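# Move the T43 cardboard box from its shelf to the desk

## Task

Find the cardboard box whose shelf-edge label, directly beneath it, reads T43, and set it on the desk so that no part of it overhangs the desk's edge. All other cardboard boxes must stay on their own shelves, the desk must stay roughly where it is, and the robot must not tip over or end up leaning.

## Robot and tools

Robot: TidyBot++, a mobile base 0.54 m long, 0.50 m wide and 0.38 m tall on four powered casters. On top is one seven-joint arm ending in a right hand with five fingers. The shoulder sits 0.12 m ahead of the base centre, 0.68 m up. Arm segments: upper arm 0.42 m, forearm 0.31 m, hand 0.32 m from wrist to the hand point. The arm begins folded with the hand pointing down. It sticks out up to 0.15 m ahead of the base. A downward-pointing hand reaches about 0.93 m above the floor at most, and only near the base. Cameras: base_camera and wrist_camera. The wrist camera sits on the little-finger side, aimed at the hand point.

Frames: base frame in metres, origin on the floor under the base centre, x forward, y left, z up. hand_pose and hand_target use it. The hand point lies 0.045 m in front of the palm; its +z runs along straightened fingers, +y out of the palm, and +x across the palm away from the thumb. base_odometry uses the frame the base had at scene start, heading in rad (left positive, -3.142 to 3.142). It counts wheel turns, so slips look like travel. base_tilt is in degrees, positive when leaning forward or right.

move: a single action plus optional "cameras" (list of base_camera, wrist_camera or all) and "blocking" (true or omitted waits for everything to settle; false returns within about 0.5 s while motion continues). An action holds any of these:
- base: a dict of offsets from where the base currently is, along its own axes. translate_m (forward +, metres, -2 to 2), strafe_m (left +, metres, -2 to 2), rotate_rad (counter-clockwise seen from above +, radians, -6.3 to 6.3).
- joints: absolute targets by name. joint_1_rad to joint_7_rad are in radians. joint_2_rad is limited to ±2.249, joint_4_rad to ±2.579 and joint_6_rad to ±2.099; the others accept any angle and take the short way round. Note joint_1_rad positive swings the arm clockwise from above. Hand keys hand_little, hand_ring, hand_middle, hand_index, hand_thumb_turn and hand_thumb_bend run -1 (closed) to +1 (open). For the thumb turn, -1 puts the thumb in front of the palm. hand_force_limit (-1 to 1, roughly 0 to 10 N, 15 N for the thumb) and hand_speed (-0.96 to 1) are settings.
- target: one list of seven numbers [x, y, z, qw, qx, qy, qz], an absolute hand-point pose in the base frame, metres plus a unit quaternion. Alongside target, joints may contain only the hand keys.
- speeds: caps per base key; translate_m and strafe_m take 0.05 to 0.5 m/s, rotate_rad 0.1 to 1.57 rad/s. When combining translation and strafe, cap only one.
- min_time_s: 0.1 to 8 s, the shortest duration of each arm motion.
A move without an action just reports state and images. Unknown keys make the call invalid. Out-of-range values get it refused, and then the rest of your reply's robot calls are skipped.

wait: seconds 0 to 10, optional cameras. It returns early once earlier moves have settled. stop: brakes every running motion; stopped parts hold and may keep pressing. zoom_image: camera plus region [x0, y0, x1, y1] in pixels from the top-left corner, at most 504 by 504. show_instructions: shows the reference pages. finished_scene: scene is the current scene's integer number. It ends the scene for good; the result must hold with the robot let go.

Result lines: "move" gives done or the worst status. base_status, joint_status and hand_status read moving, done, off_target, not_followed, contact_stop, time_out, torque_fault or limit_stop_at_motor_heat. "joint command not followed" or "pose unreachable" means a self-collision check refused the arm targets. joint_positions gives joint angles and finger positions on the -1..1 scale. hand_stopped_by lists six words (little, ring, middle, index, thumb_bend, thumb_turn): moving, target, force, stalled or fault. The *_load_n lines give fingertip loads in N, positive when pushed open; a lost grip shows as load near 0. motor_effort is a percentage of max torque, with the peak in brackets. on_its_own reports motions you did not command. "pictures" names the order of the images. ARM HIT, MOTOR HOT and OVER-TEMPERATURE FAULT are warnings.

Useful habits: after a target finishes done, the hand is usually within 4 cm and 10 degrees. Correct by adding (desired minus measured hand_pose) to your previous target. To hold still under load, resend hand_target, not hand_pose. The arm droops when carrying a load; correct for that. Do not command joints to their current readings while holding something. Poses low and close in front, or out of reach, can go wrong or time out after wandering. The arm does not avoid furniture, and nothing stops it from hitting the base.

Gripping: a finger moves only when its target changes, and stops at the target or when load reaches hand_force_limit. For gentle grasps use hand_speed -0.94 or below. Thumb in front of the palm plus fingers wrap objects about 0.035 to 0.065 m thick. Fingertips stop short of the palm. Hand settings at the start: force limit 0, speed -0.8.

Avoid: driving or turning while the arm is snagged on something about 0.6 m or more up (it can topple the robot); sideways sweeps of an outstretched arm; reaching far over nearby furniture straight from the folded pose; hard pushes against the desk or shelves; dropping the carried object or releasing it while it moves; knocking other objects off; shoving the desk. A torque fault freezes the arm for 10 s. Long outstretched holds heat motors. Occasionally a loose object may get a brief push from outside.

Each tool is called after ">>>" as name([rows], argument=value, ...), one row to a line, values as JSON.

Reference images:

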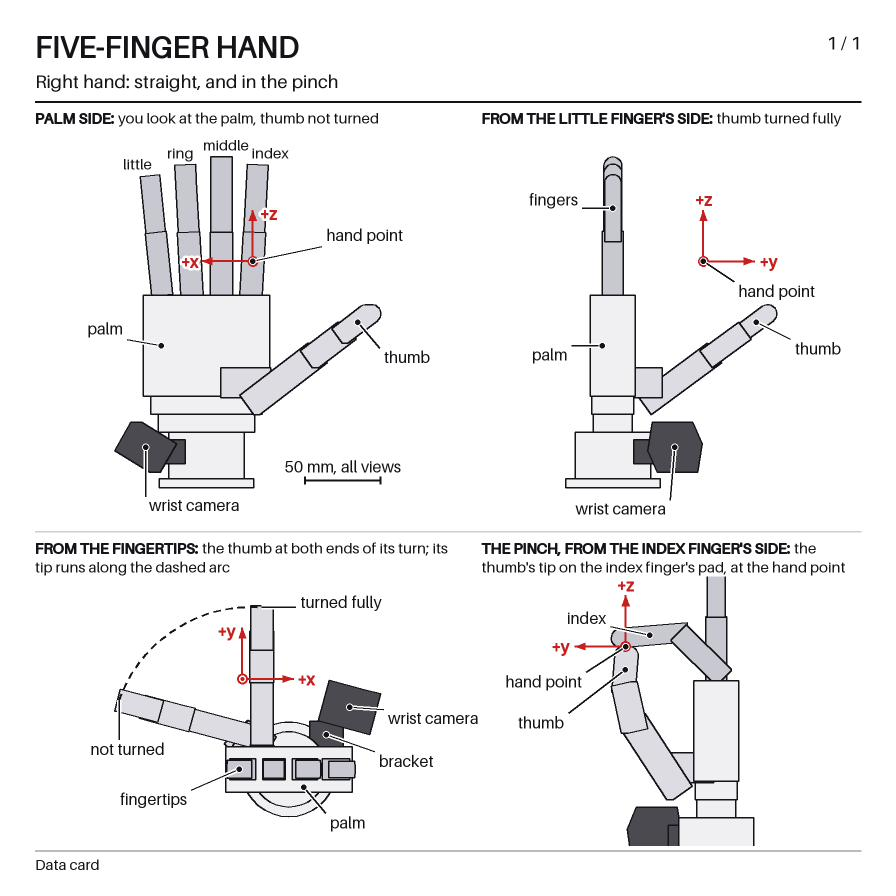

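## Session

>>> move()

Scene clock: 0.00 s.
base_odometry: x=+0.000 y=+0.000 heading=+0.000
base_tilt: forward=+0.3 right=+0.3
base_status: not commanded
joint_positions: joint_1_rad=+0.034 joint_2_rad=-0.389 joint_3_rad=+3.188 joint_4_rad=-2.514 joint_5_rad=-0.012 joint_6_rad=-0.848 joint_7_rad=+1.600 hand_little=+1.000 hand_ring=+1.000 hand_middle=+1.000 hand_index=+1.000 hand_thumb_turn=+1.000 hand_thumb_bend=+1.000 hand_force_limit=+0.000 hand_speed=-0.800
joint_status: not commanded
hand_stopped_by: target,target,target,target,target,target
little_load_n: 0.0
ring_load_n: 0.0
middle_load_n: 0.0
index_load_n: 0.5
thumb_bend_load_n: 0.0
thumb_turn_load_n: 0.0
motor_effort: joint_1_rad=-1 joint_2_rad=+0 joint_3_rad=+1 joint_4_rad=+12 joint_5_rad=+1 joint_6_rad=+3 joint_7_rad=+0
hand_pose: x=+0.3149 y=+0.0518 z=+0.5950 quat_wxyz=(+0.085, +0.028, +0.996, +0.009) (m; base frame)
hand_target: x=+0.3135 y=+0.0519 z=+0.5940 quat_wxyz=(+0.083, +0.028, +0.996, +0.009) (m; base frame)
hand_status: not commanded
pictures: base_camera, wrist_camera
Images, in order (width x height): base_camera 644x364, wrist_camera 504x504.

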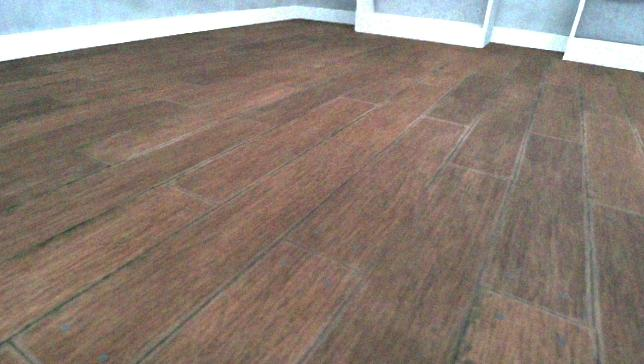

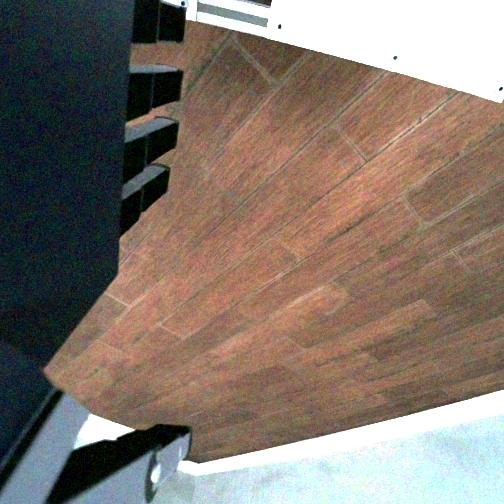

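>>> move(joints={"joint_1_rad": 0, "joint_2_rad": -1.2, "joint_3_rad": 3.142, "joint_4_rad": -2.03, "joint_5_rad": 0, "joint_6_rad": -0.203, "joint_7_rad": -1.832}, cameras=["all"])

Scene clock: 5.60 s.
move: done
base_odometry: x=+0.000 y=+0.000 heading=+0.000
base_tilt: forward=+0.3 right=+0.3
base_status: not commanded
joint_positions: joint_1_rad=+0.028 joint_2_rad=-1.175 joint_3_rad=+3.159 joint_4_rad=-2.054 joint_5_rad=-0.012 joint_6_rad=-0.288 joint_7_rad=+4.404 hand_little=+1.000 hand_ring=+1.000 hand_middle=+1.000 hand_index=+1.000 hand_thumb_turn=+1.000 hand_thumb_bend=+1.000 hand_force_limit=+0.000 hand_speed=-0.800
joint_status: all done
hand_stopped_by: target,target,target,target,target,target
little_load_n: 0.0
ring_load_n: 0.0
middle_load_n: 0.0
index_load_n: 0.0
thumb_bend_load_n: 0.0
thumb_turn_load_n: 0.0
motor_effort: joint_1_rad=+0(2) joint_2_rad=+14(16) joint_3_rad=+2(2) joint_4_rad=+13(17) joint_5_rad=+1(2) joint_6_rad=+8(9) joint_7_rad=+0(3)
hand_pose: x=+0.2863 y=-0.0580 z=+1.1262 quat_wxyz=(+0.124, -0.541, +0.103, -0.825) (m; base frame)
hand_target: x=+0.2586 y=-0.0490 z=+1.1725 quat_wxyz=(+0.113, -0.490, +0.065, -0.862) (m; base frame)
hand_status: not commanded
pictures: base_camera, wrist_camera
Images, in order (width x height): base_camera 644x364, wrist_camera 504x504.

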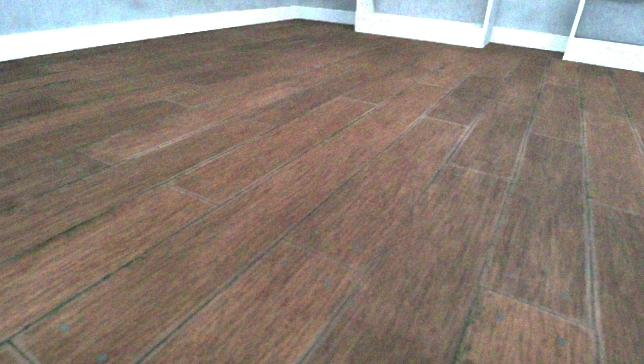

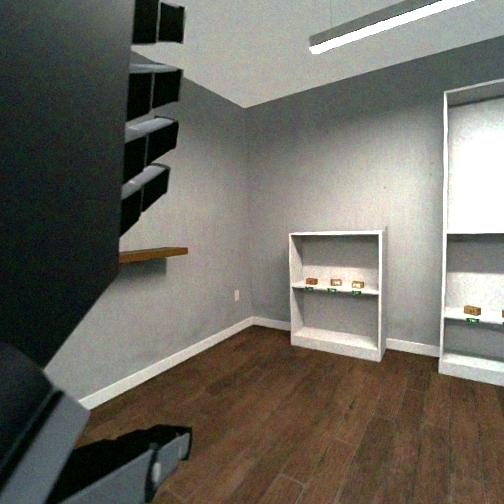

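>>> move(base={"rotate_rad": -0.8}, cameras=["wrist_camera"])

>>> move(base={"rotate_rad": -0.8}, cameras=["wrist_camera"])

>>> move(base={"rotate_rad": -1.0}, cameras=["wrist_camera"])

>>> move(base={"rotate_rad": -1.0}, cameras=["wrist_camera"])

>>> move(base={"rotate_rad": -1.0}, cameras=["wrist_camera"])

>>> move(base={"rotate_rad": -1.0}, cameras=["wrist_camera"])

Scene clock: 11.57 s.
move: done
base_odometry: x=+0.000 y=+0.000 heading=-0.799
base_tilt: forward=+0.3 right=+0.3
base_status: done
joint_positions: joint_1_rad=+0.022 joint_2_rad=-1.175 joint_3_rad=+3.157 joint_4_rad=-2.054 joint_5_rad=-0.012 joint_6_rad=-0.288 joint_7_rad=+4.406 hand_little=+1.000 hand_ring=+1.000 hand_middle=+1.000 hand_index=+1.000 hand_thumb_turn=+1.000 hand_thumb_bend=+1.000 hand_force_limit=+0.000 hand_speed=-0.800
joint_status: not commanded
hand_stopped_by: target,target,target,target,target,target
little_load_n: 0.0
ring_load_n: 0.0
middle_load_n: -0.5
index_load_n: 0.0
thumb_bend_load_n: 0.0
thumb_turn_load_n: 0.0
motor_effort: joint_1_rad=+0(1) joint_2_rad=+14(14) joint_3_rad=+1(2) joint_4_rad=+13(13) joint_5_rad=+1(1) joint_6_rad=+8(9) joint_7_rad=-1(1)
hand_pose: x=+0.2866 y=-0.0560 z=+1.1266 quat_wxyz=(+0.125, -0.542, +0.099, -0.825) (m; base frame)
hand_target: x=+0.2586 y=-0.0490 z=+1.1725 quat_wxyz=(+0.113, -0.490, +0.065, -0.862) (m; base frame)
hand_status: not commanded
pictures: wrist_camera
Images, in order (width x height): wrist_camera 504x504.

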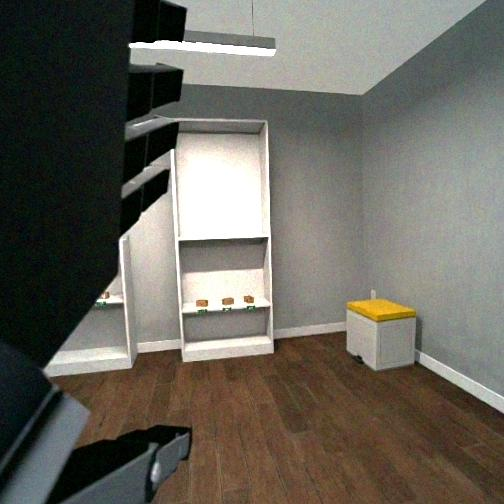

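Scene clock: 13.30 s.
move: done
base_odometry: x=+0.000 y=+0.000 heading=-1.597
base_tilt: forward=+0.3 right=+0.3
base_status: done
joint_positions: joint_1_rad=+0.021 joint_2_rad=-1.175 joint_3_rad=+3.156 joint_4_rad=-2.054 joint_5_rad=-0.012 joint_6_rad=-0.288 joint_7_rad=+4.406 hand_little=+1.000 hand_ring=+1.000 hand_middle=+1.000 hand_index=+1.000 hand_thumb_turn=+1.000 hand_thumb_bend=+1.000 hand_force_limit=+0.000 hand_speed=-0.800
joint_status: not commanded
hand_stopped_by: target,target,target,target,target,target
little_load_n: 0.0
ring_load_n: 0.0
middle_load_n: 0.0
index_load_n: 0.0
thumb_bend_load_n: 0.0
thumb_turn_load_n: 0.0
motor_effort: joint_1_rad=+0(1) joint_2_rad=+14(14) joint_3_rad=+1(2) joint_4_rad=+13(13) joint_5_rad=+1(1) joint_6_rad=+8(9) joint_7_rad=+0(1)
hand_pose: x=+0.2867 y=-0.0557 z=+1.1267 quat_wxyz=(+0.126, -0.542, +0.099, -0.825) (m; base frame)
hand_target: x=+0.2586 y=-0.0490 z=+1.1725 quat_wxyz=(+0.113, -0.490, +0.065, -0.862) (m; base frame)
hand_status: not commanded
pictures: wrist_camera
Images, in order (width x height): wrist_camera 504x504.

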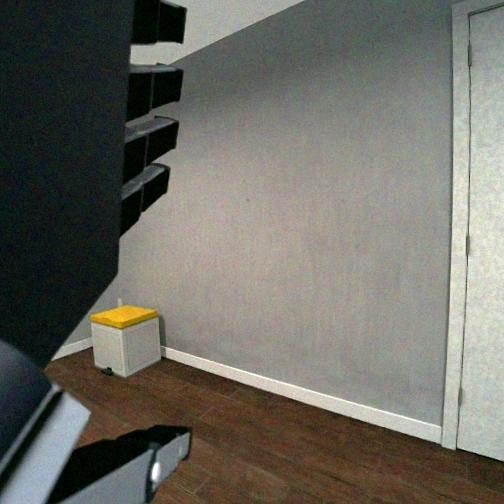

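Scene clock: 15.20 s.
move: done
base_odometry: x=+0.000 y=+0.000 heading=-2.595
base_tilt: forward=+0.2 right=+0.3
base_status: done
joint_positions: joint_1_rad=+0.020 joint_2_rad=-1.175 joint_3_rad=+3.156 joint_4_rad=-2.054 joint_5_rad=-0.012 joint_6_rad=-0.288 joint_7_rad=+4.406 hand_little=+1.000 hand_ring=+1.000 hand_middle=+1.000 hand_index=+1.000 hand_thumb_turn=+1.000 hand_thumb_bend=+1.000 hand_force_limit=+0.000 hand_speed=-0.800
joint_status: not commanded
hand_stopped_by: target,target,target,target,target,target
little_load_n: 0.0
ring_load_n: 0.0
middle_load_n: 0.0
index_load_n: 0.0
thumb_bend_load_n: 0.0
thumb_turn_load_n: 0.0
motor_effort: joint_1_rad=+0(1) joint_2_rad=+14(14) joint_3_rad=+2(2) joint_4_rad=+13(13) joint_5_rad=+1(2) joint_6_rad=+8(9) joint_7_rad=-1(1)
hand_pose: x=+0.2867 y=-0.0555 z=+1.1267 quat_wxyz=(+0.126, -0.542, +0.098, -0.825) (m; base frame)
hand_target: x=+0.2586 y=-0.0490 z=+1.1725 quat_wxyz=(+0.113, -0.490, +0.065, -0.862) (m; base frame)
hand_status: not commanded
pictures: wrist_camera
Images, in order (width x height): wrist_camera 504x504.

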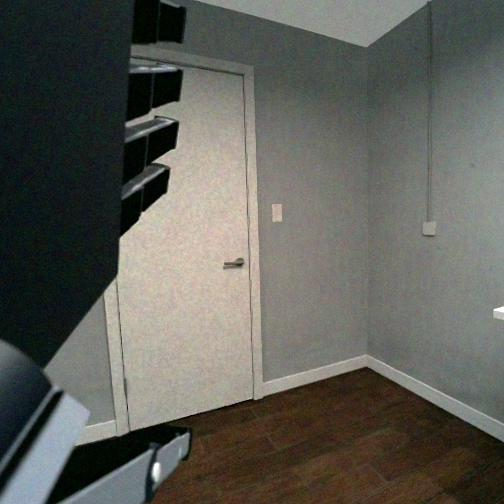

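Scene clock: 17.10 s.
move: done
base_odometry: x=+0.000 y=+0.000 heading=+2.689
base_tilt: forward=+0.2 right=+0.3
base_status: done
joint_positions: joint_1_rad=+0.020 joint_2_rad=-1.175 joint_3_rad=+3.156 joint_4_rad=-2.054 joint_5_rad=-0.012 joint_6_rad=-0.288 joint_7_rad=+4.406 hand_little=+1.000 hand_ring=+1.000 hand_middle=+1.000 hand_index=+1.000 hand_thumb_turn=+1.000 hand_thumb_bend=+1.000 hand_force_limit=+0.000 hand_speed=-0.800
joint_status: not commanded
hand_stopped_by: target,target,target,target,target,target
little_load_n: 0.0
ring_load_n: 0.0
middle_load_n: 0.0
index_load_n: 0.0
thumb_bend_load_n: 0.0
thumb_turn_load_n: 0.0
motor_effort: joint_1_rad=+0(1) joint_2_rad=+14(14) joint_3_rad=+1(2) joint_4_rad=+13(13) joint_5_rad=+1(1) joint_6_rad=+8(9) joint_7_rad=+0(1)
hand_pose: x=+0.2867 y=-0.0553 z=+1.1267 quat_wxyz=(+0.126, -0.542, +0.098, -0.825) (m; base frame)
hand_target: x=+0.2586 y=-0.0490 z=+1.1725 quat_wxyz=(+0.113, -0.490, +0.065, -0.862) (m; base frame)
hand_status: not commanded
pictures: wrist_camera
Images, in order (width x height): wrist_camera 504x504.

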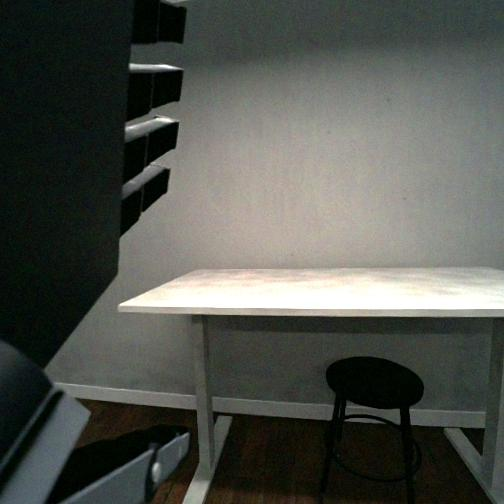

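Scene clock: 19.00 s.
move: done
base_odometry: x=+0.000 y=+0.000 heading=+1.691
base_tilt: forward=+0.2 right=+0.3
base_status: done
joint_positions: joint_1_rad=+0.019 joint_2_rad=-1.175 joint_3_rad=+3.156 joint_4_rad=-2.054 joint_5_rad=-0.012 joint_6_rad=-0.288 joint_7_rad=+4.406 hand_little=+1.000 hand_ring=+1.000 hand_middle=+1.000 hand_index=+1.000 hand_thumb_turn=+1.000 hand_thumb_bend=+1.000 hand_force_limit=+0.000 hand_speed=-0.800
joint_status: not commanded
hand_stopped_by: target,target,target,target,target,target
little_load_n: 0.0
ring_load_n: 0.0
middle_load_n: 0.0
index_load_n: 0.0
thumb_bend_load_n: 0.0
thumb_turn_load_n: 0.0
motor_effort: joint_1_rad=+0(1) joint_2_rad=+14(14) joint_3_rad=+1(2) joint_4_rad=+13(13) joint_5_rad=+1(2) joint_6_rad=+8(9) joint_7_rad=-1(1)
hand_pose: x=+0.2868 y=-0.0552 z=+1.1267 quat_wxyz=(+0.126, -0.542, +0.098, -0.825) (m; base frame)
hand_target: x=+0.2586 y=-0.0490 z=+1.1725 quat_wxyz=(+0.113, -0.490, +0.065, -0.862) (m; base frame)
hand_status: not commanded
pictures: wrist_camera
Images, in order (width x height): wrist_camera 504x504.

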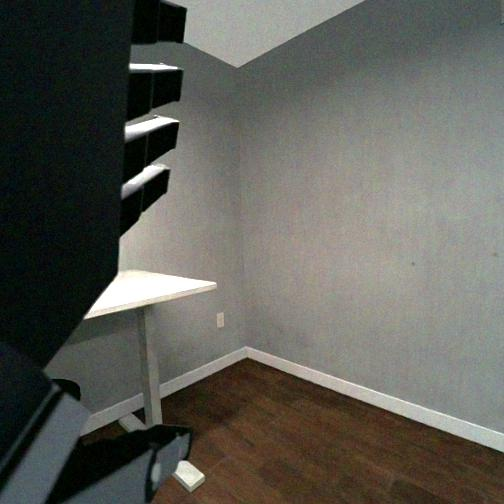

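Scene clock: 20.90 s.
move: done
base_odometry: x=+0.000 y=+0.000 heading=+0.692
base_tilt: forward=+0.3 right=+0.3
base_status: done
joint_positions: joint_1_rad=+0.019 joint_2_rad=-1.175 joint_3_rad=+3.156 joint_4_rad=-2.054 joint_5_rad=-0.012 joint_6_rad=-0.288 joint_7_rad=+4.406 hand_little=+1.000 hand_ring=+1.000 hand_middle=+1.000 hand_index=+1.000 hand_thumb_turn=+1.000 hand_thumb_bend=+1.000 hand_force_limit=+0.000 hand_speed=-0.800
joint_status: not commanded
hand_stopped_by: target,target,target,target,target,target
little_load_n: 0.0
ring_load_n: 0.0
middle_load_n: 0.0
index_load_n: 0.0
thumb_bend_load_n: 0.0
thumb_turn_load_n: 0.0
motor_effort: joint_1_rad=+0(1) joint_2_rad=+14(14) joint_3_rad=+2(2) joint_4_rad=+13(13) joint_5_rad=+1(1) joint_6_rad=+8(9) joint_7_rad=-1(1)
hand_pose: x=+0.2868 y=-0.0551 z=+1.1267 quat_wxyz=(+0.127, -0.542, +0.098, -0.825) (m; base frame)
hand_target: x=+0.2586 y=-0.0490 z=+1.1725 quat_wxyz=(+0.113, -0.490, +0.065, -0.862) (m; base frame)
hand_status: not commanded
pictures: wrist_camera
Images, in order (width x height): wrist_camera 504x504.

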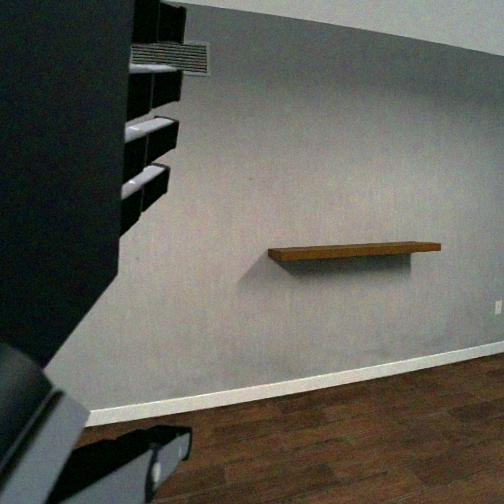

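>>> move(base={"rotate_rad": -1.157}, cameras=["wrist_camera"])

>>> move(base={"translate_m": 1.0}, cameras=["wrist_camera"])

Scene clock: 32.97 s.
move: done
base_odometry: x=+0.000 y=+0.000 heading=-0.463
base_tilt: forward=+0.3 right=+0.3
base_status: done
joint_positions: joint_1_rad=+0.019 joint_2_rad=-1.175 joint_3_rad=+3.156 joint_4_rad=-2.054 joint_5_rad=-0.012 joint_6_rad=-0.288 joint_7_rad=+4.406 hand_little=+1.000 hand_ring=+1.000 hand_middle=+1.000 hand_index=+1.000 hand_thumb_turn=+1.000 hand_thumb_bend=+1.000 hand_force_limit=+0.000 hand_speed=-0.800
joint_status: not commanded
hand_stopped_by: target,target,target,target,target,target
little_load_n: 0.0
ring_load_n: 0.0
middle_load_n: 0.0
index_load_n: 0.0
thumb_bend_load_n: 0.0
thumb_turn_load_n: 0.5
motor_effort: joint_1_rad=-1(1) joint_2_rad=+14(14) joint_3_rad=+1(2) joint_4_rad=+13(13) joint_5_rad=+1(2) joint_6_rad=+9(9) joint_7_rad=+0(1)
hand_pose: x=+0.2868 y=-0.0550 z=+1.1268 quat_wxyz=(+0.127, -0.542, +0.098, -0.825) (m; base frame)
hand_target: x=+0.2586 y=-0.0490 z=+1.1725 quat_wxyz=(+0.113, -0.490, +0.065, -0.862) (m; base frame)
hand_status: not commanded
pictures: wrist_camera
Images, in order (width x height): wrist_camera 504x504.

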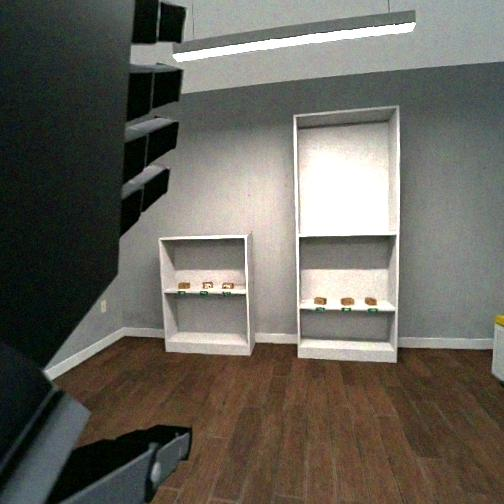

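Scene clock: 36.07 s.
move: done
base_odometry: x=+0.895 y=-0.447 heading=-0.464
base_tilt: forward=+0.3 right=+0.3
base_status: done
joint_positions: joint_1_rad=+0.019 joint_2_rad=-1.177 joint_3_rad=+3.156 joint_4_rad=-2.053 joint_5_rad=-0.012 joint_6_rad=-0.285 joint_7_rad=+4.406 hand_little=+1.000 hand_ring=+1.000 hand_middle=+1.000 hand_index=+1.000 hand_thumb_turn=+1.000 hand_thumb_bend=+1.000 hand_force_limit=+0.000 hand_speed=-0.800
joint_status: not commanded
hand_stopped_by: target,target,target,target,target,target
little_load_n: 0.0
ring_load_n: 0.0
middle_load_n: 0.0
index_load_n: 0.0
thumb_bend_load_n: 0.0
thumb_turn_load_n: 0.0
motor_effort: joint_1_rad=+0(1) joint_2_rad=+14(17) joint_3_rad=+1(2) joint_4_rad=+13(14) joint_5_rad=+1(1) joint_6_rad=+8(9) joint_7_rad=-1(1)
hand_pose: x=+0.2855 y=-0.0550 z=+1.1283 quat_wxyz=(+0.127, -0.540, +0.097, -0.827) (m; base frame)
hand_target: x=+0.2586 y=-0.0490 z=+1.1725 quat_wxyz=(+0.113, -0.490, +0.065, -0.862) (m; base frame)
hand_status: not commanded
pictures: wrist_camera
Images, in order (width x height): wrist_camera 504x504.

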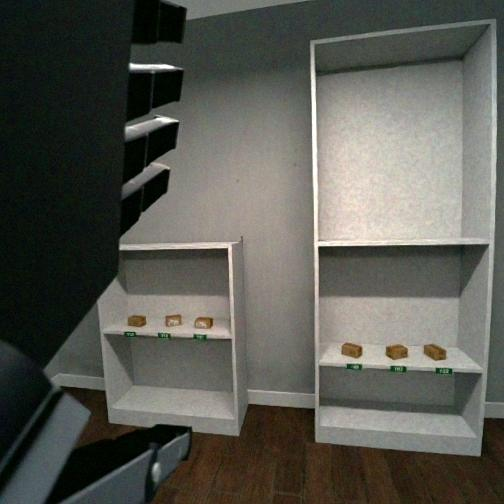

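>>> zoom_image(camera="wrist_camera", region=[110, 300, 240, 360])

>>> zoom_image(camera="wrist_camera", region=[330, 330, 460, 390])

Scaled by 3.877 from the camera's 504x504 image, which has a finer 720x720 frame.

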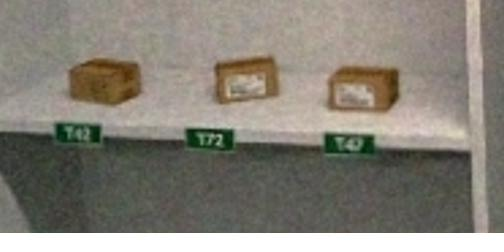

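Scaled by 3.877 from the camera's 504x504 image, which has a finer 720x720 frame.

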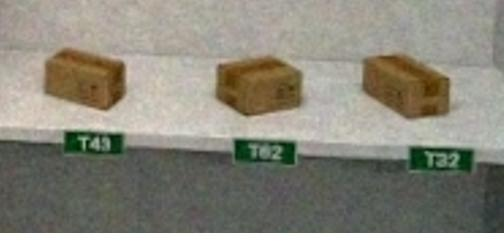

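>>> move(base={"strafe_m": -0.7, "translate_m": 0.8}, cameras=["wrist_camera"])

Scene clock: 76.87 s.
move: done
base_odometry: x=+1.297 y=-1.431 heading=-0.464
base_tilt: forward=+0.3 right=+0.3
base_status: done
joint_positions: joint_1_rad=+0.018 joint_2_rad=-1.177 joint_3_rad=+3.153 joint_4_rad=-2.053 joint_5_rad=-0.012 joint_6_rad=-0.284 joint_7_rad=+4.406 hand_little=+1.000 hand_ring=+1.000 hand_middle=+1.000 hand_index=+1.000 hand_thumb_turn=+1.000 hand_thumb_bend=+1.000 hand_force_limit=+0.000 hand_speed=-0.800
joint_status: not commanded
hand_stopped_by: target,target,target,target,target,target
little_load_n: 0.0
ring_load_n: 0.0
middle_load_n: 0.0
index_load_n: 0.0
thumb_bend_load_n: 0.0
thumb_turn_load_n: 0.0
motor_effort: joint_1_rad=+0(2) joint_2_rad=+14(15) joint_3_rad=+2(3) joint_4_rad=+13(14) joint_5_rad=+1(2) joint_6_rad=+8(9) joint_7_rad=-1(1)
hand_pose: x=+0.2853 y=-0.0536 z=+1.1287 quat_wxyz=(+0.127, -0.540, +0.096, -0.827) (m; base frame)
hand_target: x=+0.2586 y=-0.0490 z=+1.1725 quat_wxyz=(+0.113, -0.490, +0.065, -0.862) (m; base frame)
hand_status: not commanded
pictures: wrist_camera
Images, in order (width x height): wrist_camera 504x504.

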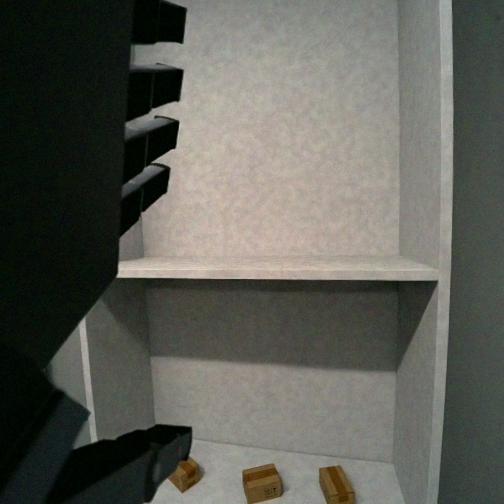

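>>> move(joints={"joint_6_rad": -0.75}, cameras=["wrist_camera"])

Scene clock: 78.77 s.
move: done
base_odometry: x=+1.297 y=-1.431 heading=-0.464
base_tilt: forward=+0.3 right=+0.3
base_status: not commanded
joint_positions: joint_1_rad=+0.018 joint_2_rad=-1.177 joint_3_rad=+3.153 joint_4_rad=-2.049 joint_5_rad=-0.012 joint_6_rad=-0.692 joint_7_rad=+4.406 hand_little=+1.000 hand_ring=+1.000 hand_middle=+1.000 hand_index=+1.000 hand_thumb_turn=+1.000 hand_thumb_bend=+1.000 hand_force_limit=+0.000 hand_speed=-0.800
joint_status: all done
hand_stopped_by: target,target,target,target,target,target
little_load_n: 0.0
ring_load_n: 0.0
middle_load_n: 0.0
index_load_n: 0.0
thumb_bend_load_n: 0.0
thumb_turn_load_n: 0.0
motor_effort: joint_1_rad=+1(1) joint_2_rad=+14(15) joint_3_rad=+2(2) joint_4_rad=+13(15) joint_5_rad=+1(1) joint_6_rad=+9(11) joint_7_rad=+0(2)
hand_pose: x=+0.2928 y=-0.0511 z=+0.9994 quat_wxyz=(+0.110, -0.694, +0.120, -0.701) (m; base frame)
hand_target: x=+0.2805 y=-0.0490 z=+0.9981 quat_wxyz=(+0.092, -0.704, +0.093, -0.698) (m; base frame)
hand_status: not commanded
pictures: wrist_camera
Images, in order (width x height): wrist_camera 504x504.

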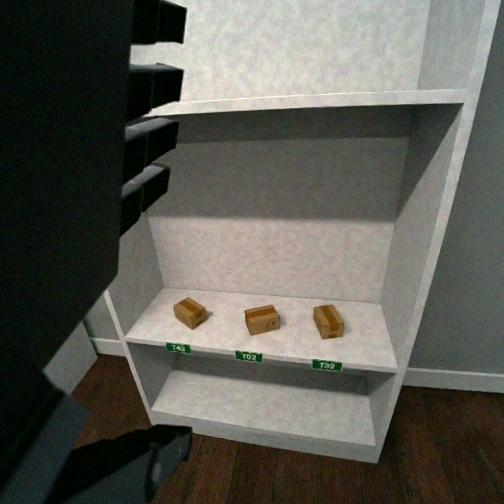

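>>> zoom_image(camera="wrist_camera", region=[140, 270, 360, 390])

Scaled by 2.291 from the camera's 504x504 image, which has a finer 720x720 frame.

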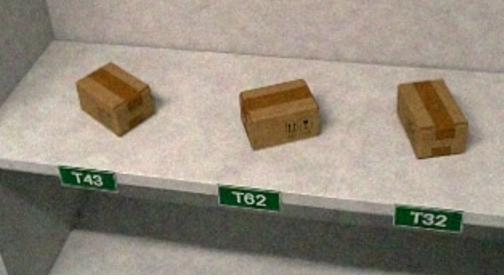

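>>> move(cameras=["base_camera"])

Scene clock: 98.27 s.
base_odometry: x=+1.297 y=-1.431 heading=-0.464
base_tilt: forward=+0.2 right=+0.3
base_status: not commanded
joint_positions: joint_1_rad=+0.018 joint_2_rad=-1.177 joint_3_rad=+3.153 joint_4_rad=-2.049 joint_5_rad=-0.012 joint_6_rad=-0.692 joint_7_rad=+4.406 hand_little=+1.000 hand_ring=+1.000 hand_middle=+1.000 hand_index=+1.000 hand_thumb_turn=+1.000 hand_thumb_bend=+1.000 hand_force_limit=+0.000 hand_speed=-0.800
joint_status: all done
hand_stopped_by: target,target,target,target,target,target
little_load_n: 0.0
ring_load_n: 0.0
middle_load_n: 0.0
index_load_n: 0.0
thumb_bend_load_n: 0.0
thumb_turn_load_n: 0.0
motor_effort: joint_1_rad=+0(1) joint_2_rad=+14(15) joint_3_rad=+2(2) joint_4_rad=+13(15) joint_5_rad=+1(1) joint_6_rad=+9(11) joint_7_rad=-1(2)
hand_pose: x=+0.2928 y=-0.0511 z=+0.9994 quat_wxyz=(+0.110, -0.694, +0.120, -0.701) (m; base frame)
hand_target: x=+0.2805 y=-0.0490 z=+0.9981 quat_wxyz=(+0.092, -0.704, +0.093, -0.698) (m; base frame)
hand_status: not commanded
pictures: base_camera
Images, in order (width x height): base_camera 644x364.

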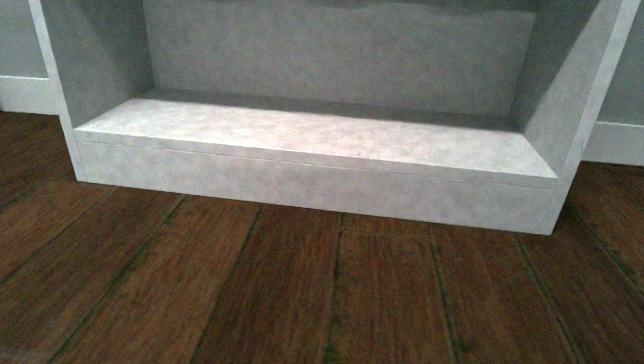

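>>> move(base={"rotate_rad": 0.764}, joints={"hand_thumb_turn": -1})

>>> move(base={"translate_m": -0.231, "strafe_m": -0.452})

>>> move(joints={"joint_1_rad": 0, "joint_2_rad": 0.782, "joint_3_rad": 3.142, "joint_4_rad": -1.941, "joint_5_rad": 0, "joint_6_rad": 0.977, "joint_7_rad": -1.57}, cameras=["all"])

Scene clock: 156.97 s.
move: done
base_odometry: x=+1.297 y=-1.431 heading=+0.299
base_tilt: forward=+0.3 right=+0.3
base_status: done
joint_positions: joint_1_rad=+0.018 joint_2_rad=-1.177 joint_3_rad=+3.153 joint_4_rad=-2.049 joint_5_rad=-0.012 joint_6_rad=-0.692 joint_7_rad=+4.406 hand_little=+1.000 hand_ring=+1.000 hand_middle=+1.000 hand_index=+1.000 hand_thumb_turn=-1.000 hand_thumb_bend=+1.000 hand_force_limit=+0.000 hand_speed=-0.800
joint_status: all done
hand_stopped_by: target,target,target,target,target,target
little_load_n: 0.0
ring_load_n: 0.0
middle_load_n: 0.0
index_load_n: 0.0
thumb_bend_load_n: 0.0
thumb_turn_load_n: 0.0
motor_effort: joint_1_rad=+0(1) joint_2_rad=+14(14) joint_3_rad=+1(3) joint_4_rad=+13(14) joint_5_rad=+1(1) joint_6_rad=+9(9) joint_7_rad=+0(1)
hand_pose: x=+0.2928 y=-0.0509 z=+0.9994 quat_wxyz=(+0.110, -0.694, +0.119, -0.701) (m; base frame)
hand_target: x=+0.2805 y=-0.0490 z=+0.9981 quat_wxyz=(+0.092, -0.704, +0.093, -0.698) (m; base frame)
hand_status: not commanded
pictures: none

Scene clock: 159.33 s.
move: done
base_odometry: x=+1.210 y=-1.931 heading=+0.300
base_tilt: forward=+0.2 right=+0.3
base_status: done
joint_positions: joint_1_rad=+0.015 joint_2_rad=-1.177 joint_3_rad=+3.151 joint_4_rad=-2.049 joint_5_rad=-0.012 joint_6_rad=-0.692 joint_7_rad=+4.406 hand_little=+1.000 hand_ring=+1.000 hand_middle=+1.000 hand_index=+1.000 hand_thumb_turn=-1.000 hand_thumb_bend=+1.000 hand_force_limit=+0.000 hand_speed=-0.800
joint_status: not commanded
hand_stopped_by: target,target,target,target,target,target
little_load_n: 0.0
ring_load_n: 0.0
middle_load_n: 0.0
index_load_n: 0.0
thumb_bend_load_n: 0.0
thumb_turn_load_n: 0.0
motor_effort: joint_1_rad=+0(2) joint_2_rad=+14(15) joint_3_rad=+2(3) joint_4_rad=+13(14) joint_5_rad=+1(2) joint_6_rad=+9(9) joint_7_rad=+0(1)
hand_pose: x=+0.2930 y=-0.0496 z=+0.9995 quat_wxyz=(+0.111, -0.695, +0.117, -0.701) (m; base frame)
hand_target: x=+0.2805 y=-0.0490 z=+0.9981 quat_wxyz=(+0.092, -0.704, +0.093, -0.698) (m; base frame)
hand_status: not commanded
pictures: none

Scene clock: 162.77 s.
move: done
base_odometry: x=+1.210 y=-1.931 heading=+0.300
base_tilt: forward=+0.3 right=+0.3
base_status: not commanded
joint_positions: joint_1_rad=+0.015 joint_2_rad=+0.736 joint_3_rad=+3.151 joint_4_rad=-1.970 joint_5_rad=-0.012 joint_6_rad=+0.889 joint_7_rad=+4.668 hand_little=+1.000 hand_ring=+1.000 hand_middle=+1.000 hand_index=+1.000 hand_thumb_turn=-1.000 hand_thumb_bend=+1.000 hand_force_limit=+0.000 hand_speed=-0.800
joint_status: all done
hand_stopped_by: target,target,target,target,target,target
little_load_n: 0.0
ring_load_n: 0.0
middle_load_n: 0.0
index_load_n: 0.0
thumb_bend_load_n: 0.0
thumb_turn_load_n: 0.0
motor_effort: joint_1_rad=+1(1) joint_2_rad=-29(31) joint_3_rad=+1(2) joint_4_rad=+9(16) joint_5_rad=+1(2) joint_6_rad=+8(10) joint_7_rad=+0(2)
hand_pose: x=+0.8363 y=-0.0760 z=+0.5979 quat_wxyz=(+0.003, -0.788, +0.030, -0.615) (m; base frame)
hand_target: x=+0.8551 y=-0.0591 z=+0.6067 quat_wxyz=(+0.000, -0.766, +0.000, -0.643) (m; base frame)
hand_status: not commanded
pictures: base_camera, wrist_camera
Images, in order (width x height): base_camera 644x364, wrist_camera 504x504.

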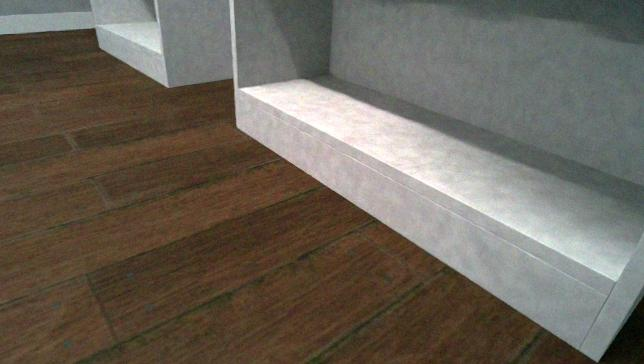

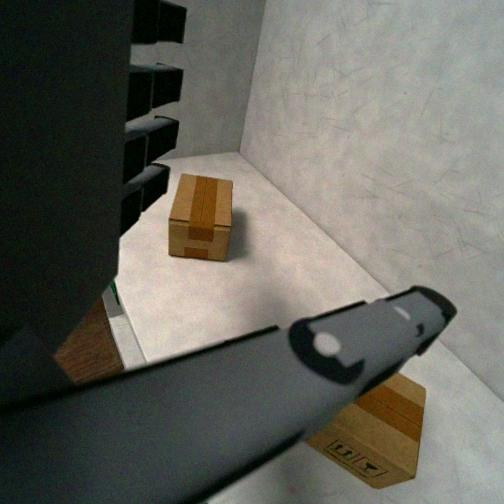

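>>> move(joints={"joint_1_rad": -0.04, "joint_2_rad": 1.055, "joint_4_rad": -1.883, "joint_6_rad": 1.262, "joint_7_rad": -1.53}, cameras=["wrist_camera"])

Scene clock: 182.10 s.
move: done
base_odometry: x=+1.210 y=-1.931 heading=+0.300
base_tilt: forward=+0.3 right=+0.3
base_status: not commanded
joint_positions: joint_1_rad=-0.015 joint_2_rad=+1.010 joint_3_rad=+3.151 joint_4_rad=-1.910 joint_5_rad=-0.012 joint_6_rad=+1.174 joint_7_rad=+4.708 hand_little=+1.000 hand_ring=+1.000 hand_middle=+1.000 hand_index=+1.000 hand_thumb_turn=-1.000 hand_thumb_bend=+1.000 hand_force_limit=+0.000 hand_speed=-0.800
joint_status: all done
hand_stopped_by: target,target,target,target,target,target
little_load_n: 0.0
ring_load_n: 0.0
middle_load_n: 0.0
index_load_n: 0.0
thumb_bend_load_n: 0.0
thumb_turn_load_n: 0.0
motor_effort: joint_1_rad=+1(2) joint_2_rad=-32(34) joint_3_rad=+0(1) joint_4_rad=+6(10) joint_5_rad=+1(2) joint_6_rad=+9(10) joint_7_rad=-1(2)
hand_pose: x=+0.8558 y=-0.0561 z=+0.5119 quat_wxyz=(-0.001, -0.767, +0.001, -0.642) (m; base frame)
hand_target: x=+0.8677 y=-0.0303 z=+0.5195 quat_wxyz=(+0.000, -0.743, -0.030, -0.669) (m; base frame)
hand_status: not commanded
pictures: wrist_camera
Images, in order (width x height): wrist_camera 504x504.

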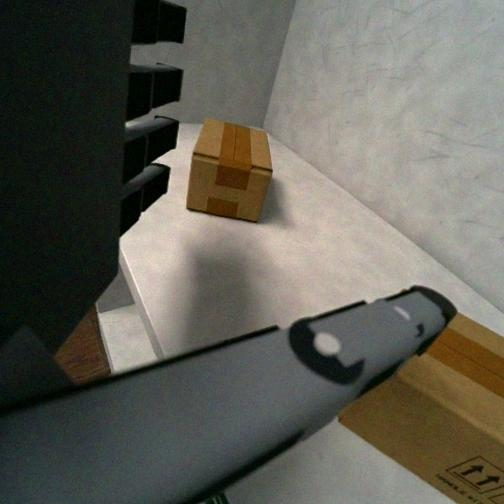

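>>> move(base={"rotate_rad": 0.06, "strafe_m": -0.055}, cameras=["wrist_camera"])

Scene clock: 208.73 s.
move: done
base_odometry: x=+1.226 y=-1.984 heading=+0.361
base_tilt: forward=+0.3 right=+0.3
base_status: done
joint_positions: joint_1_rad=-0.033 joint_2_rad=+1.010 joint_3_rad=+3.145 joint_4_rad=-1.910 joint_5_rad=-0.012 joint_6_rad=+1.177 joint_7_rad=+4.708 hand_little=+1.000 hand_ring=+1.000 hand_middle=+1.000 hand_index=+1.000 hand_thumb_turn=-1.000 hand_thumb_bend=+1.000 hand_force_limit=+0.000 hand_speed=-0.800
joint_status: not commanded
hand_stopped_by: target,target,target,target,target,target
little_load_n: 0.0
ring_load_n: 0.0
middle_load_n: 0.0
index_load_n: 0.0
thumb_bend_load_n: 0.0
thumb_turn_load_n: 0.5
motor_effort: joint_1_rad=+0(3) joint_2_rad=-32(33) joint_3_rad=+1(2) joint_4_rad=+7(7) joint_5_rad=+1(2) joint_6_rad=+9(9) joint_7_rad=-1(1)
hand_pose: x=+0.8573 y=-0.0396 z=+0.5127 quat_wxyz=(+0.008, -0.765, -0.006, -0.643) (m; base frame)
hand_target: x=+0.8677 y=-0.0303 z=+0.5195 quat_wxyz=(+0.000, -0.743, -0.030, -0.669) (m; base frame)
hand_status: not commanded
pictures: wrist_camera
Images, in order (width x height): wrist_camera 504x504.

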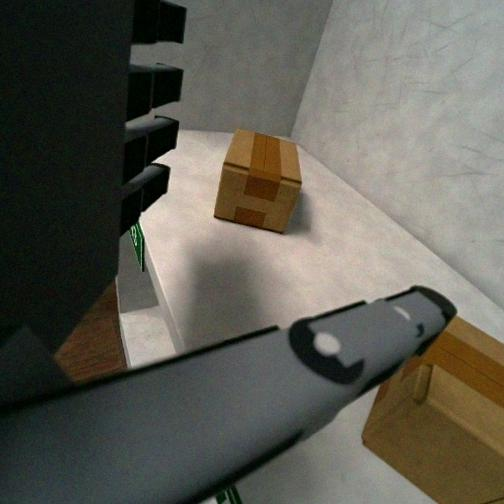

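>>> move(joints={"joint_1_rad": 0.015, "joint_2_rad": 1.174, "joint_4_rad": -1.767, "joint_6_rad": 1.318}, min_time_s=2, cameras=["wrist_camera"])

Scene clock: 229.97 s.
move: done
base_odometry: x=+1.226 y=-1.984 heading=+0.361
base_tilt: forward=+0.3 right=+0.3
base_status: not commanded
joint_positions: joint_1_rad=-0.011 joint_2_rad=+1.117 joint_3_rad=+3.145 joint_4_rad=-1.795 joint_5_rad=-0.012 joint_6_rad=+1.231 joint_7_rad=+4.708 hand_little=+1.000 hand_ring=+1.000 hand_middle=+1.000 hand_index=+1.000 hand_thumb_turn=-1.000 hand_thumb_bend=+1.000 hand_force_limit=+0.000 hand_speed=-0.800
joint_status: all done
hand_stopped_by: target,target,target,target,target,target
little_load_n: 0.0
ring_load_n: 0.0
middle_load_n: 0.0
index_load_n: 0.0
thumb_bend_load_n: 0.0
thumb_turn_load_n: 0.0
motor_effort: joint_1_rad=+0(2) joint_2_rad=-33(34) joint_3_rad=+0(1) joint_4_rad=+7(8) joint_5_rad=+1(2) joint_6_rad=+8(10) joint_7_rad=-1(2)
hand_pose: x=+0.8854 y=-0.0554 z=+0.4941 quat_wxyz=(+0.001, -0.745, +0.002, -0.667) (m; base frame)
hand_target: x=+0.8889 y=-0.0718 z=+0.4913 quat_wxyz=(-0.019, -0.725, -0.009, -0.688) (m; base frame)
hand_status: not commanded
pictures: wrist_camera
Images, in order (width x height): wrist_camera 504x504.

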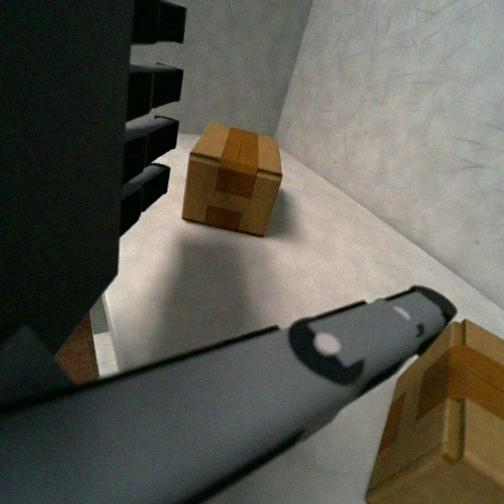

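>>> move(joints={"joint_2_rad": 1.2, "joint_6_rad": 1.345}, min_time_s=1.5, cameras=["wrist_camera"])

Scene clock: 241.27 s.
move: done
base_odometry: x=+1.226 y=-1.984 heading=+0.361
base_tilt: forward=+0.3 right=+0.3
base_status: not commanded
joint_positions: joint_1_rad=-0.011 joint_2_rad=+1.141 joint_3_rad=+3.145 joint_4_rad=-1.795 joint_5_rad=-0.012 joint_6_rad=+1.258 joint_7_rad=+4.708 hand_little=+1.000 hand_ring=+1.000 hand_middle=+1.000 hand_index=+1.000 hand_thumb_turn=-1.000 hand_thumb_bend=+1.000 hand_force_limit=+0.000 hand_speed=-0.800
joint_status: all done
hand_stopped_by: target,target,target,target,target,target
little_load_n: 0.0
ring_load_n: 0.0
middle_load_n: 0.5
index_load_n: 0.0
thumb_bend_load_n: 0.0
thumb_turn_load_n: 0.0
motor_effort: joint_1_rad=+1(1) joint_2_rad=-34(35) joint_3_rad=-1(1) joint_4_rad=+7(7) joint_5_rad=+1(2) joint_6_rad=+9(11) joint_7_rad=-1(1)
hand_pose: x=+0.8825 y=-0.0554 z=+0.4839 quat_wxyz=(+0.001, -0.744, +0.002, -0.668) (m; base frame)
hand_target: x=+0.8850 y=-0.0717 z=+0.4799 quat_wxyz=(-0.019, -0.725, -0.009, -0.689) (m; base frame)
hand_status: not commanded
pictures: wrist_camera
Images, in order (width x height): wrist_camera 504x504.

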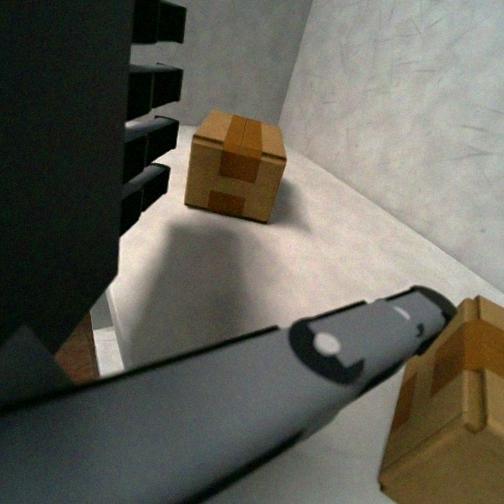

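>>> move(joints={"joint_2_rad": 1.217, "joint_6_rad": 1.362}, min_time_s=1.5, cameras=["wrist_camera"])

Scene clock: 249.70 s.
move: done
base_odometry: x=+1.226 y=-1.984 heading=+0.361
base_tilt: forward=+0.3 right=+0.3
base_status: not commanded
joint_positions: joint_1_rad=-0.011 joint_2_rad=+1.158 joint_3_rad=+3.145 joint_4_rad=-1.795 joint_5_rad=-0.012 joint_6_rad=+1.275 joint_7_rad=+4.708 hand_little=+1.000 hand_ring=+1.000 hand_middle=+1.000 hand_index=+1.000 hand_thumb_turn=-1.000 hand_thumb_bend=+1.000 hand_force_limit=+0.000 hand_speed=-0.800
joint_status: all done
hand_stopped_by: target,target,target,target,target,target
little_load_n: 0.0
ring_load_n: 0.0
middle_load_n: 0.0
index_load_n: 0.0
thumb_bend_load_n: 0.0
thumb_turn_load_n: 0.5
motor_effort: joint_1_rad=+0(1) joint_2_rad=-33(34) joint_3_rad=+0(1) joint_4_rad=+6(7) joint_5_rad=+1(1) joint_6_rad=+8(10) joint_7_rad=+0(2)
hand_pose: x=+0.8802 y=-0.0555 z=+0.4766 quat_wxyz=(+0.001, -0.744, +0.002, -0.668) (m; base frame)
hand_target: x=+0.8822 y=-0.0717 z=+0.4724 quat_wxyz=(-0.019, -0.725, -0.009, -0.688) (m; base frame)
hand_status: not commanded
pictures: wrist_camera
Images, in order (width x height): wrist_camera 504x504.

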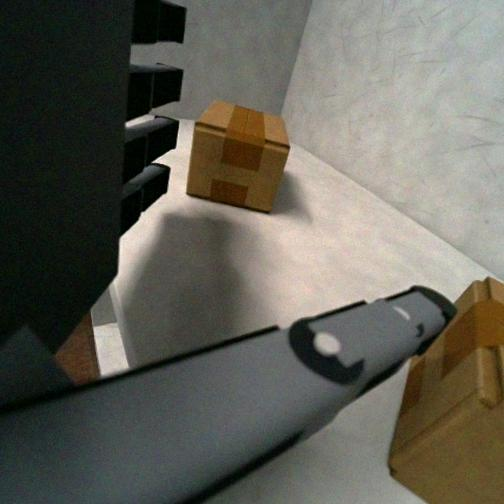

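>>> move(joints={"joint_2_rad": 1.234, "joint_6_rad": 1.379}, min_time_s=1.5, cameras=["wrist_camera"])

>>> zoom_image(camera="wrist_camera", region=[100, 80, 320, 300])

Scene clock: 256.87 s.
move: done
base_odometry: x=+1.226 y=-1.984 heading=+0.361
base_tilt: forward=+0.3 right=+0.3
base_status: not commanded
joint_positions: joint_1_rad=-0.011 joint_2_rad=+1.175 joint_3_rad=+3.145 joint_4_rad=-1.795 joint_5_rad=-0.012 joint_6_rad=+1.292 joint_7_rad=+4.708 hand_little=+1.000 hand_ring=+1.000 hand_middle=+1.000 hand_index=+1.000 hand_thumb_turn=-1.000 hand_thumb_bend=+1.000 hand_force_limit=+0.000 hand_speed=-0.800
joint_status: all done
hand_stopped_by: target,target,target,target,target,target
little_load_n: 0.0
ring_load_n: 0.0
middle_load_n: 0.0
index_load_n: 0.0
thumb_bend_load_n: 0.0
thumb_turn_load_n: 0.0
motor_effort: joint_1_rad=+0(1) joint_2_rad=-33(34) joint_3_rad=-1(1) joint_4_rad=+6(6) joint_5_rad=+0(2) joint_6_rad=+9(10) joint_7_rad=-1(1)
hand_pose: x=+0.8778 y=-0.0555 z=+0.4691 quat_wxyz=(+0.000, -0.744, +0.002, -0.668) (m; base frame)
hand_target: x=+0.8794 y=-0.0716 z=+0.4648 quat_wxyz=(-0.019, -0.725, -0.009, -0.688) (m; base frame)
hand_status: not commanded
pictures: wrist_camera
Images, in order (width x height): wrist_camera 504x504.

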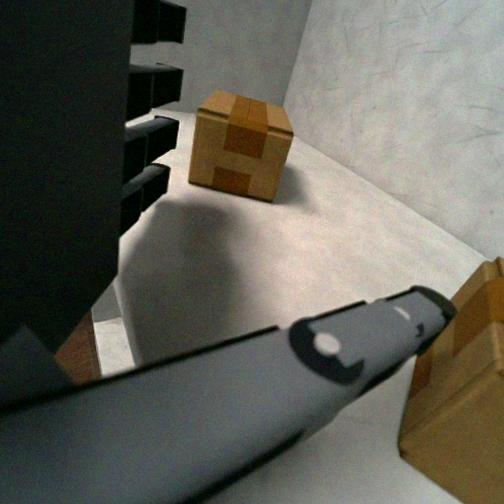

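Scaled by 2.291 from the camera's 504x504 image, which has a finer 720x720 frame.

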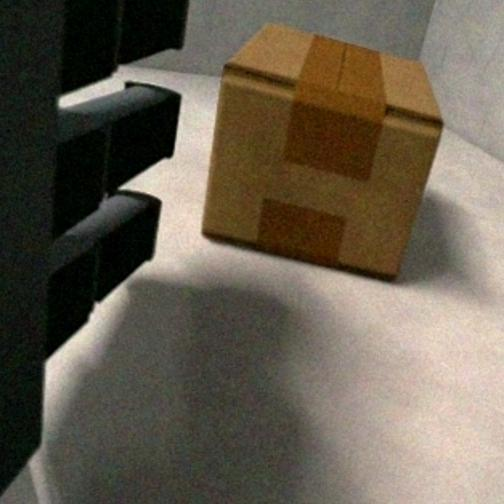

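>>> move(joints={"joint_2_rad": 1.248, "joint_6_rad": 1.393}, min_time_s=1.5, cameras=["wrist_camera"])

>>> zoom_image(camera="wrist_camera", region=[100, 80, 320, 300])

Scene clock: 265.37 s.
move: done
base_odometry: x=+1.226 y=-1.984 heading=+0.361
base_tilt: forward=+0.3 right=+0.3
base_status: not commanded
joint_positions: joint_1_rad=-0.011 joint_2_rad=+1.189 joint_3_rad=+3.145 joint_4_rad=-1.795 joint_5_rad=-0.012 joint_6_rad=+1.306 joint_7_rad=+4.708 hand_little=+1.000 hand_ring=+1.000 hand_middle=+1.000 hand_index=+1.000 hand_thumb_turn=-1.000 hand_thumb_bend=+1.000 hand_force_limit=+0.000 hand_speed=-0.800
joint_status: all done
hand_stopped_by: target,target,target,target,target,target
little_load_n: 0.0
ring_load_n: 0.0
middle_load_n: 0.0
index_load_n: 0.0
thumb_bend_load_n: 0.0
thumb_turn_load_n: 0.0
motor_effort: joint_1_rad=+0(1) joint_2_rad=-34(35) joint_3_rad=+0(1) joint_4_rad=+6(6) joint_5_rad=+1(1) joint_6_rad=+9(10) joint_7_rad=-1(2)
hand_pose: x=+0.8757 y=-0.0555 z=+0.4630 quat_wxyz=(+0.000, -0.744, +0.002, -0.668) (m; base frame)
hand_target: x=+0.8769 y=-0.0716 z=+0.4587 quat_wxyz=(-0.019, -0.725, -0.009, -0.688) (m; base frame)
hand_status: not commanded
pictures: wrist_camera
Images, in order (width x height): wrist_camera 504x504.

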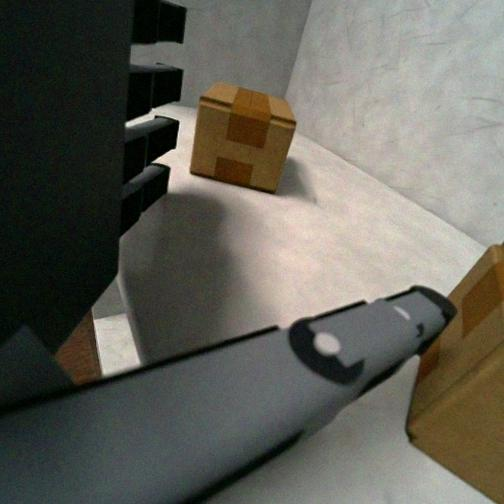

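Scaled by 2.291 from the camera's 504x504 image, which has a finer 720x720 frame.

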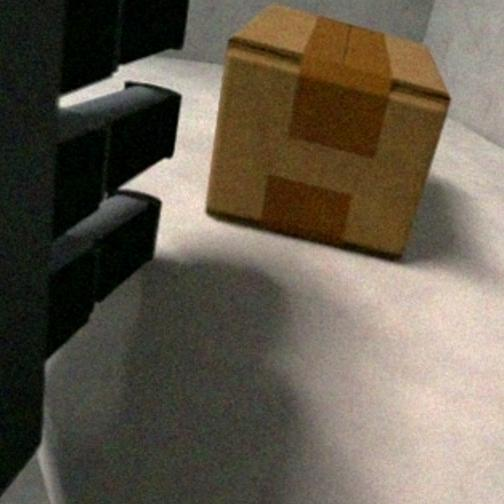

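>>> move(base={"translate_m": 0.1, "strafe_m": 0.005}, speeds={"translate_m": 0.08}, cameras=["wrist_camera"])

Scene clock: 275.67 s.
move: done
base_odometry: x=+1.318 y=-1.944 heading=+0.360
base_tilt: forward=+0.3 right=+0.3
base_status: done
joint_positions: joint_1_rad=-0.009 joint_2_rad=+1.193 joint_3_rad=+3.140 joint_4_rad=-1.791 joint_5_rad=-0.012 joint_6_rad=+1.307 joint_7_rad=+4.708 hand_little=+1.000 hand_ring=+1.000 hand_middle=+1.000 hand_index=+1.000 hand_thumb_turn=-1.000 hand_thumb_bend=+1.000 hand_force_limit=+0.000 hand_speed=-0.800
joint_status: not commanded
hand_stopped_by: target,target,target,target,target,target
little_load_n: 0.0
ring_load_n: 0.0
middle_load_n: 0.0
index_load_n: 0.0
thumb_bend_load_n: 0.0
thumb_turn_load_n: 0.0
motor_effort: joint_1_rad=+1(7) joint_2_rad=-34(35) joint_3_rad=+1(5) joint_4_rad=+7(10) joint_5_rad=+1(1) joint_6_rad=+8(10) joint_7_rad=+0(1)
hand_pose: x=+0.8762 y=-0.0550 z=+0.4617 quat_wxyz=(+0.002, -0.743, +0.004, -0.669) (m; base frame)
hand_target: x=+0.8769 y=-0.0716 z=+0.4587 quat_wxyz=(-0.019, -0.725, -0.009, -0.688) (m; base frame)
hand_status: not commanded
pictures: wrist_camera
Images, in order (width x height): wrist_camera 504x504.

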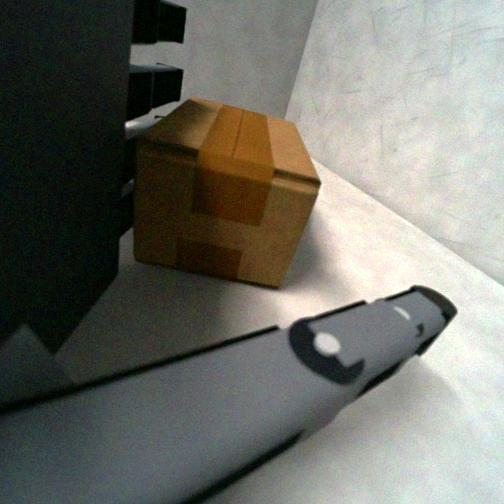

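>>> move(base={"translate_m": 0.02, "strafe_m": 0.006}, speeds={"translate_m": 0.08}, cameras=["wrist_camera"])

Scene clock: 281.17 s.
move: done
base_odometry: x=+1.335 y=-1.931 heading=+0.360
base_tilt: forward=+0.3 right=+0.3
base_status: done
joint_positions: joint_1_rad=-0.011 joint_2_rad=+1.196 joint_3_rad=+3.126 joint_4_rad=-1.791 joint_5_rad=-0.012 joint_6_rad=+1.309 joint_7_rad=+4.708 hand_little=+1.000 hand_ring=+1.000 hand_middle=+1.000 hand_index=+1.000 hand_thumb_turn=-1.000 hand_thumb_bend=+1.000 hand_force_limit=+0.000 hand_speed=-0.800
joint_status: not commanded
hand_stopped_by: target,target,target,target,target,target
little_load_n: 0.0
ring_load_n: 0.0
middle_load_n: 0.0
index_load_n: 0.0
thumb_bend_load_n: 0.0
thumb_turn_load_n: 0.0
motor_effort: joint_1_rad=+5(7) joint_2_rad=-34(35) joint_3_rad=+4(6) joint_4_rad=+8(11) joint_5_rad=-1(1) joint_6_rad=+9(10) joint_7_rad=+0(2)
hand_pose: x=+0.8759 y=-0.0468 z=+0.4593 quat_wxyz=(+0.009, -0.744, +0.005, -0.668) (m; base frame)
hand_target: x=+0.8769 y=-0.0716 z=+0.4587 quat_wxyz=(-0.019, -0.725, -0.009, -0.688) (m; base frame)
hand_status: not commanded
pictures: wrist_camera
Images, in order (width x height): wrist_camera 504x504.

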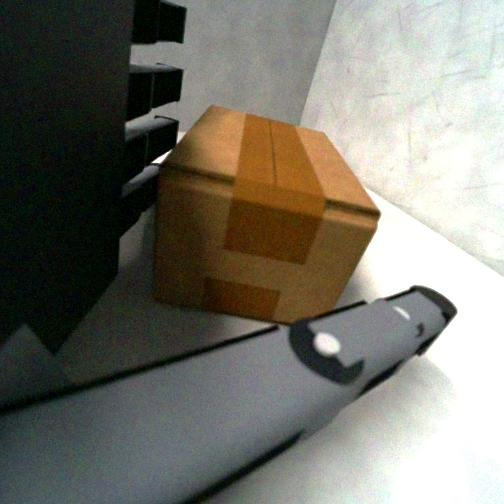

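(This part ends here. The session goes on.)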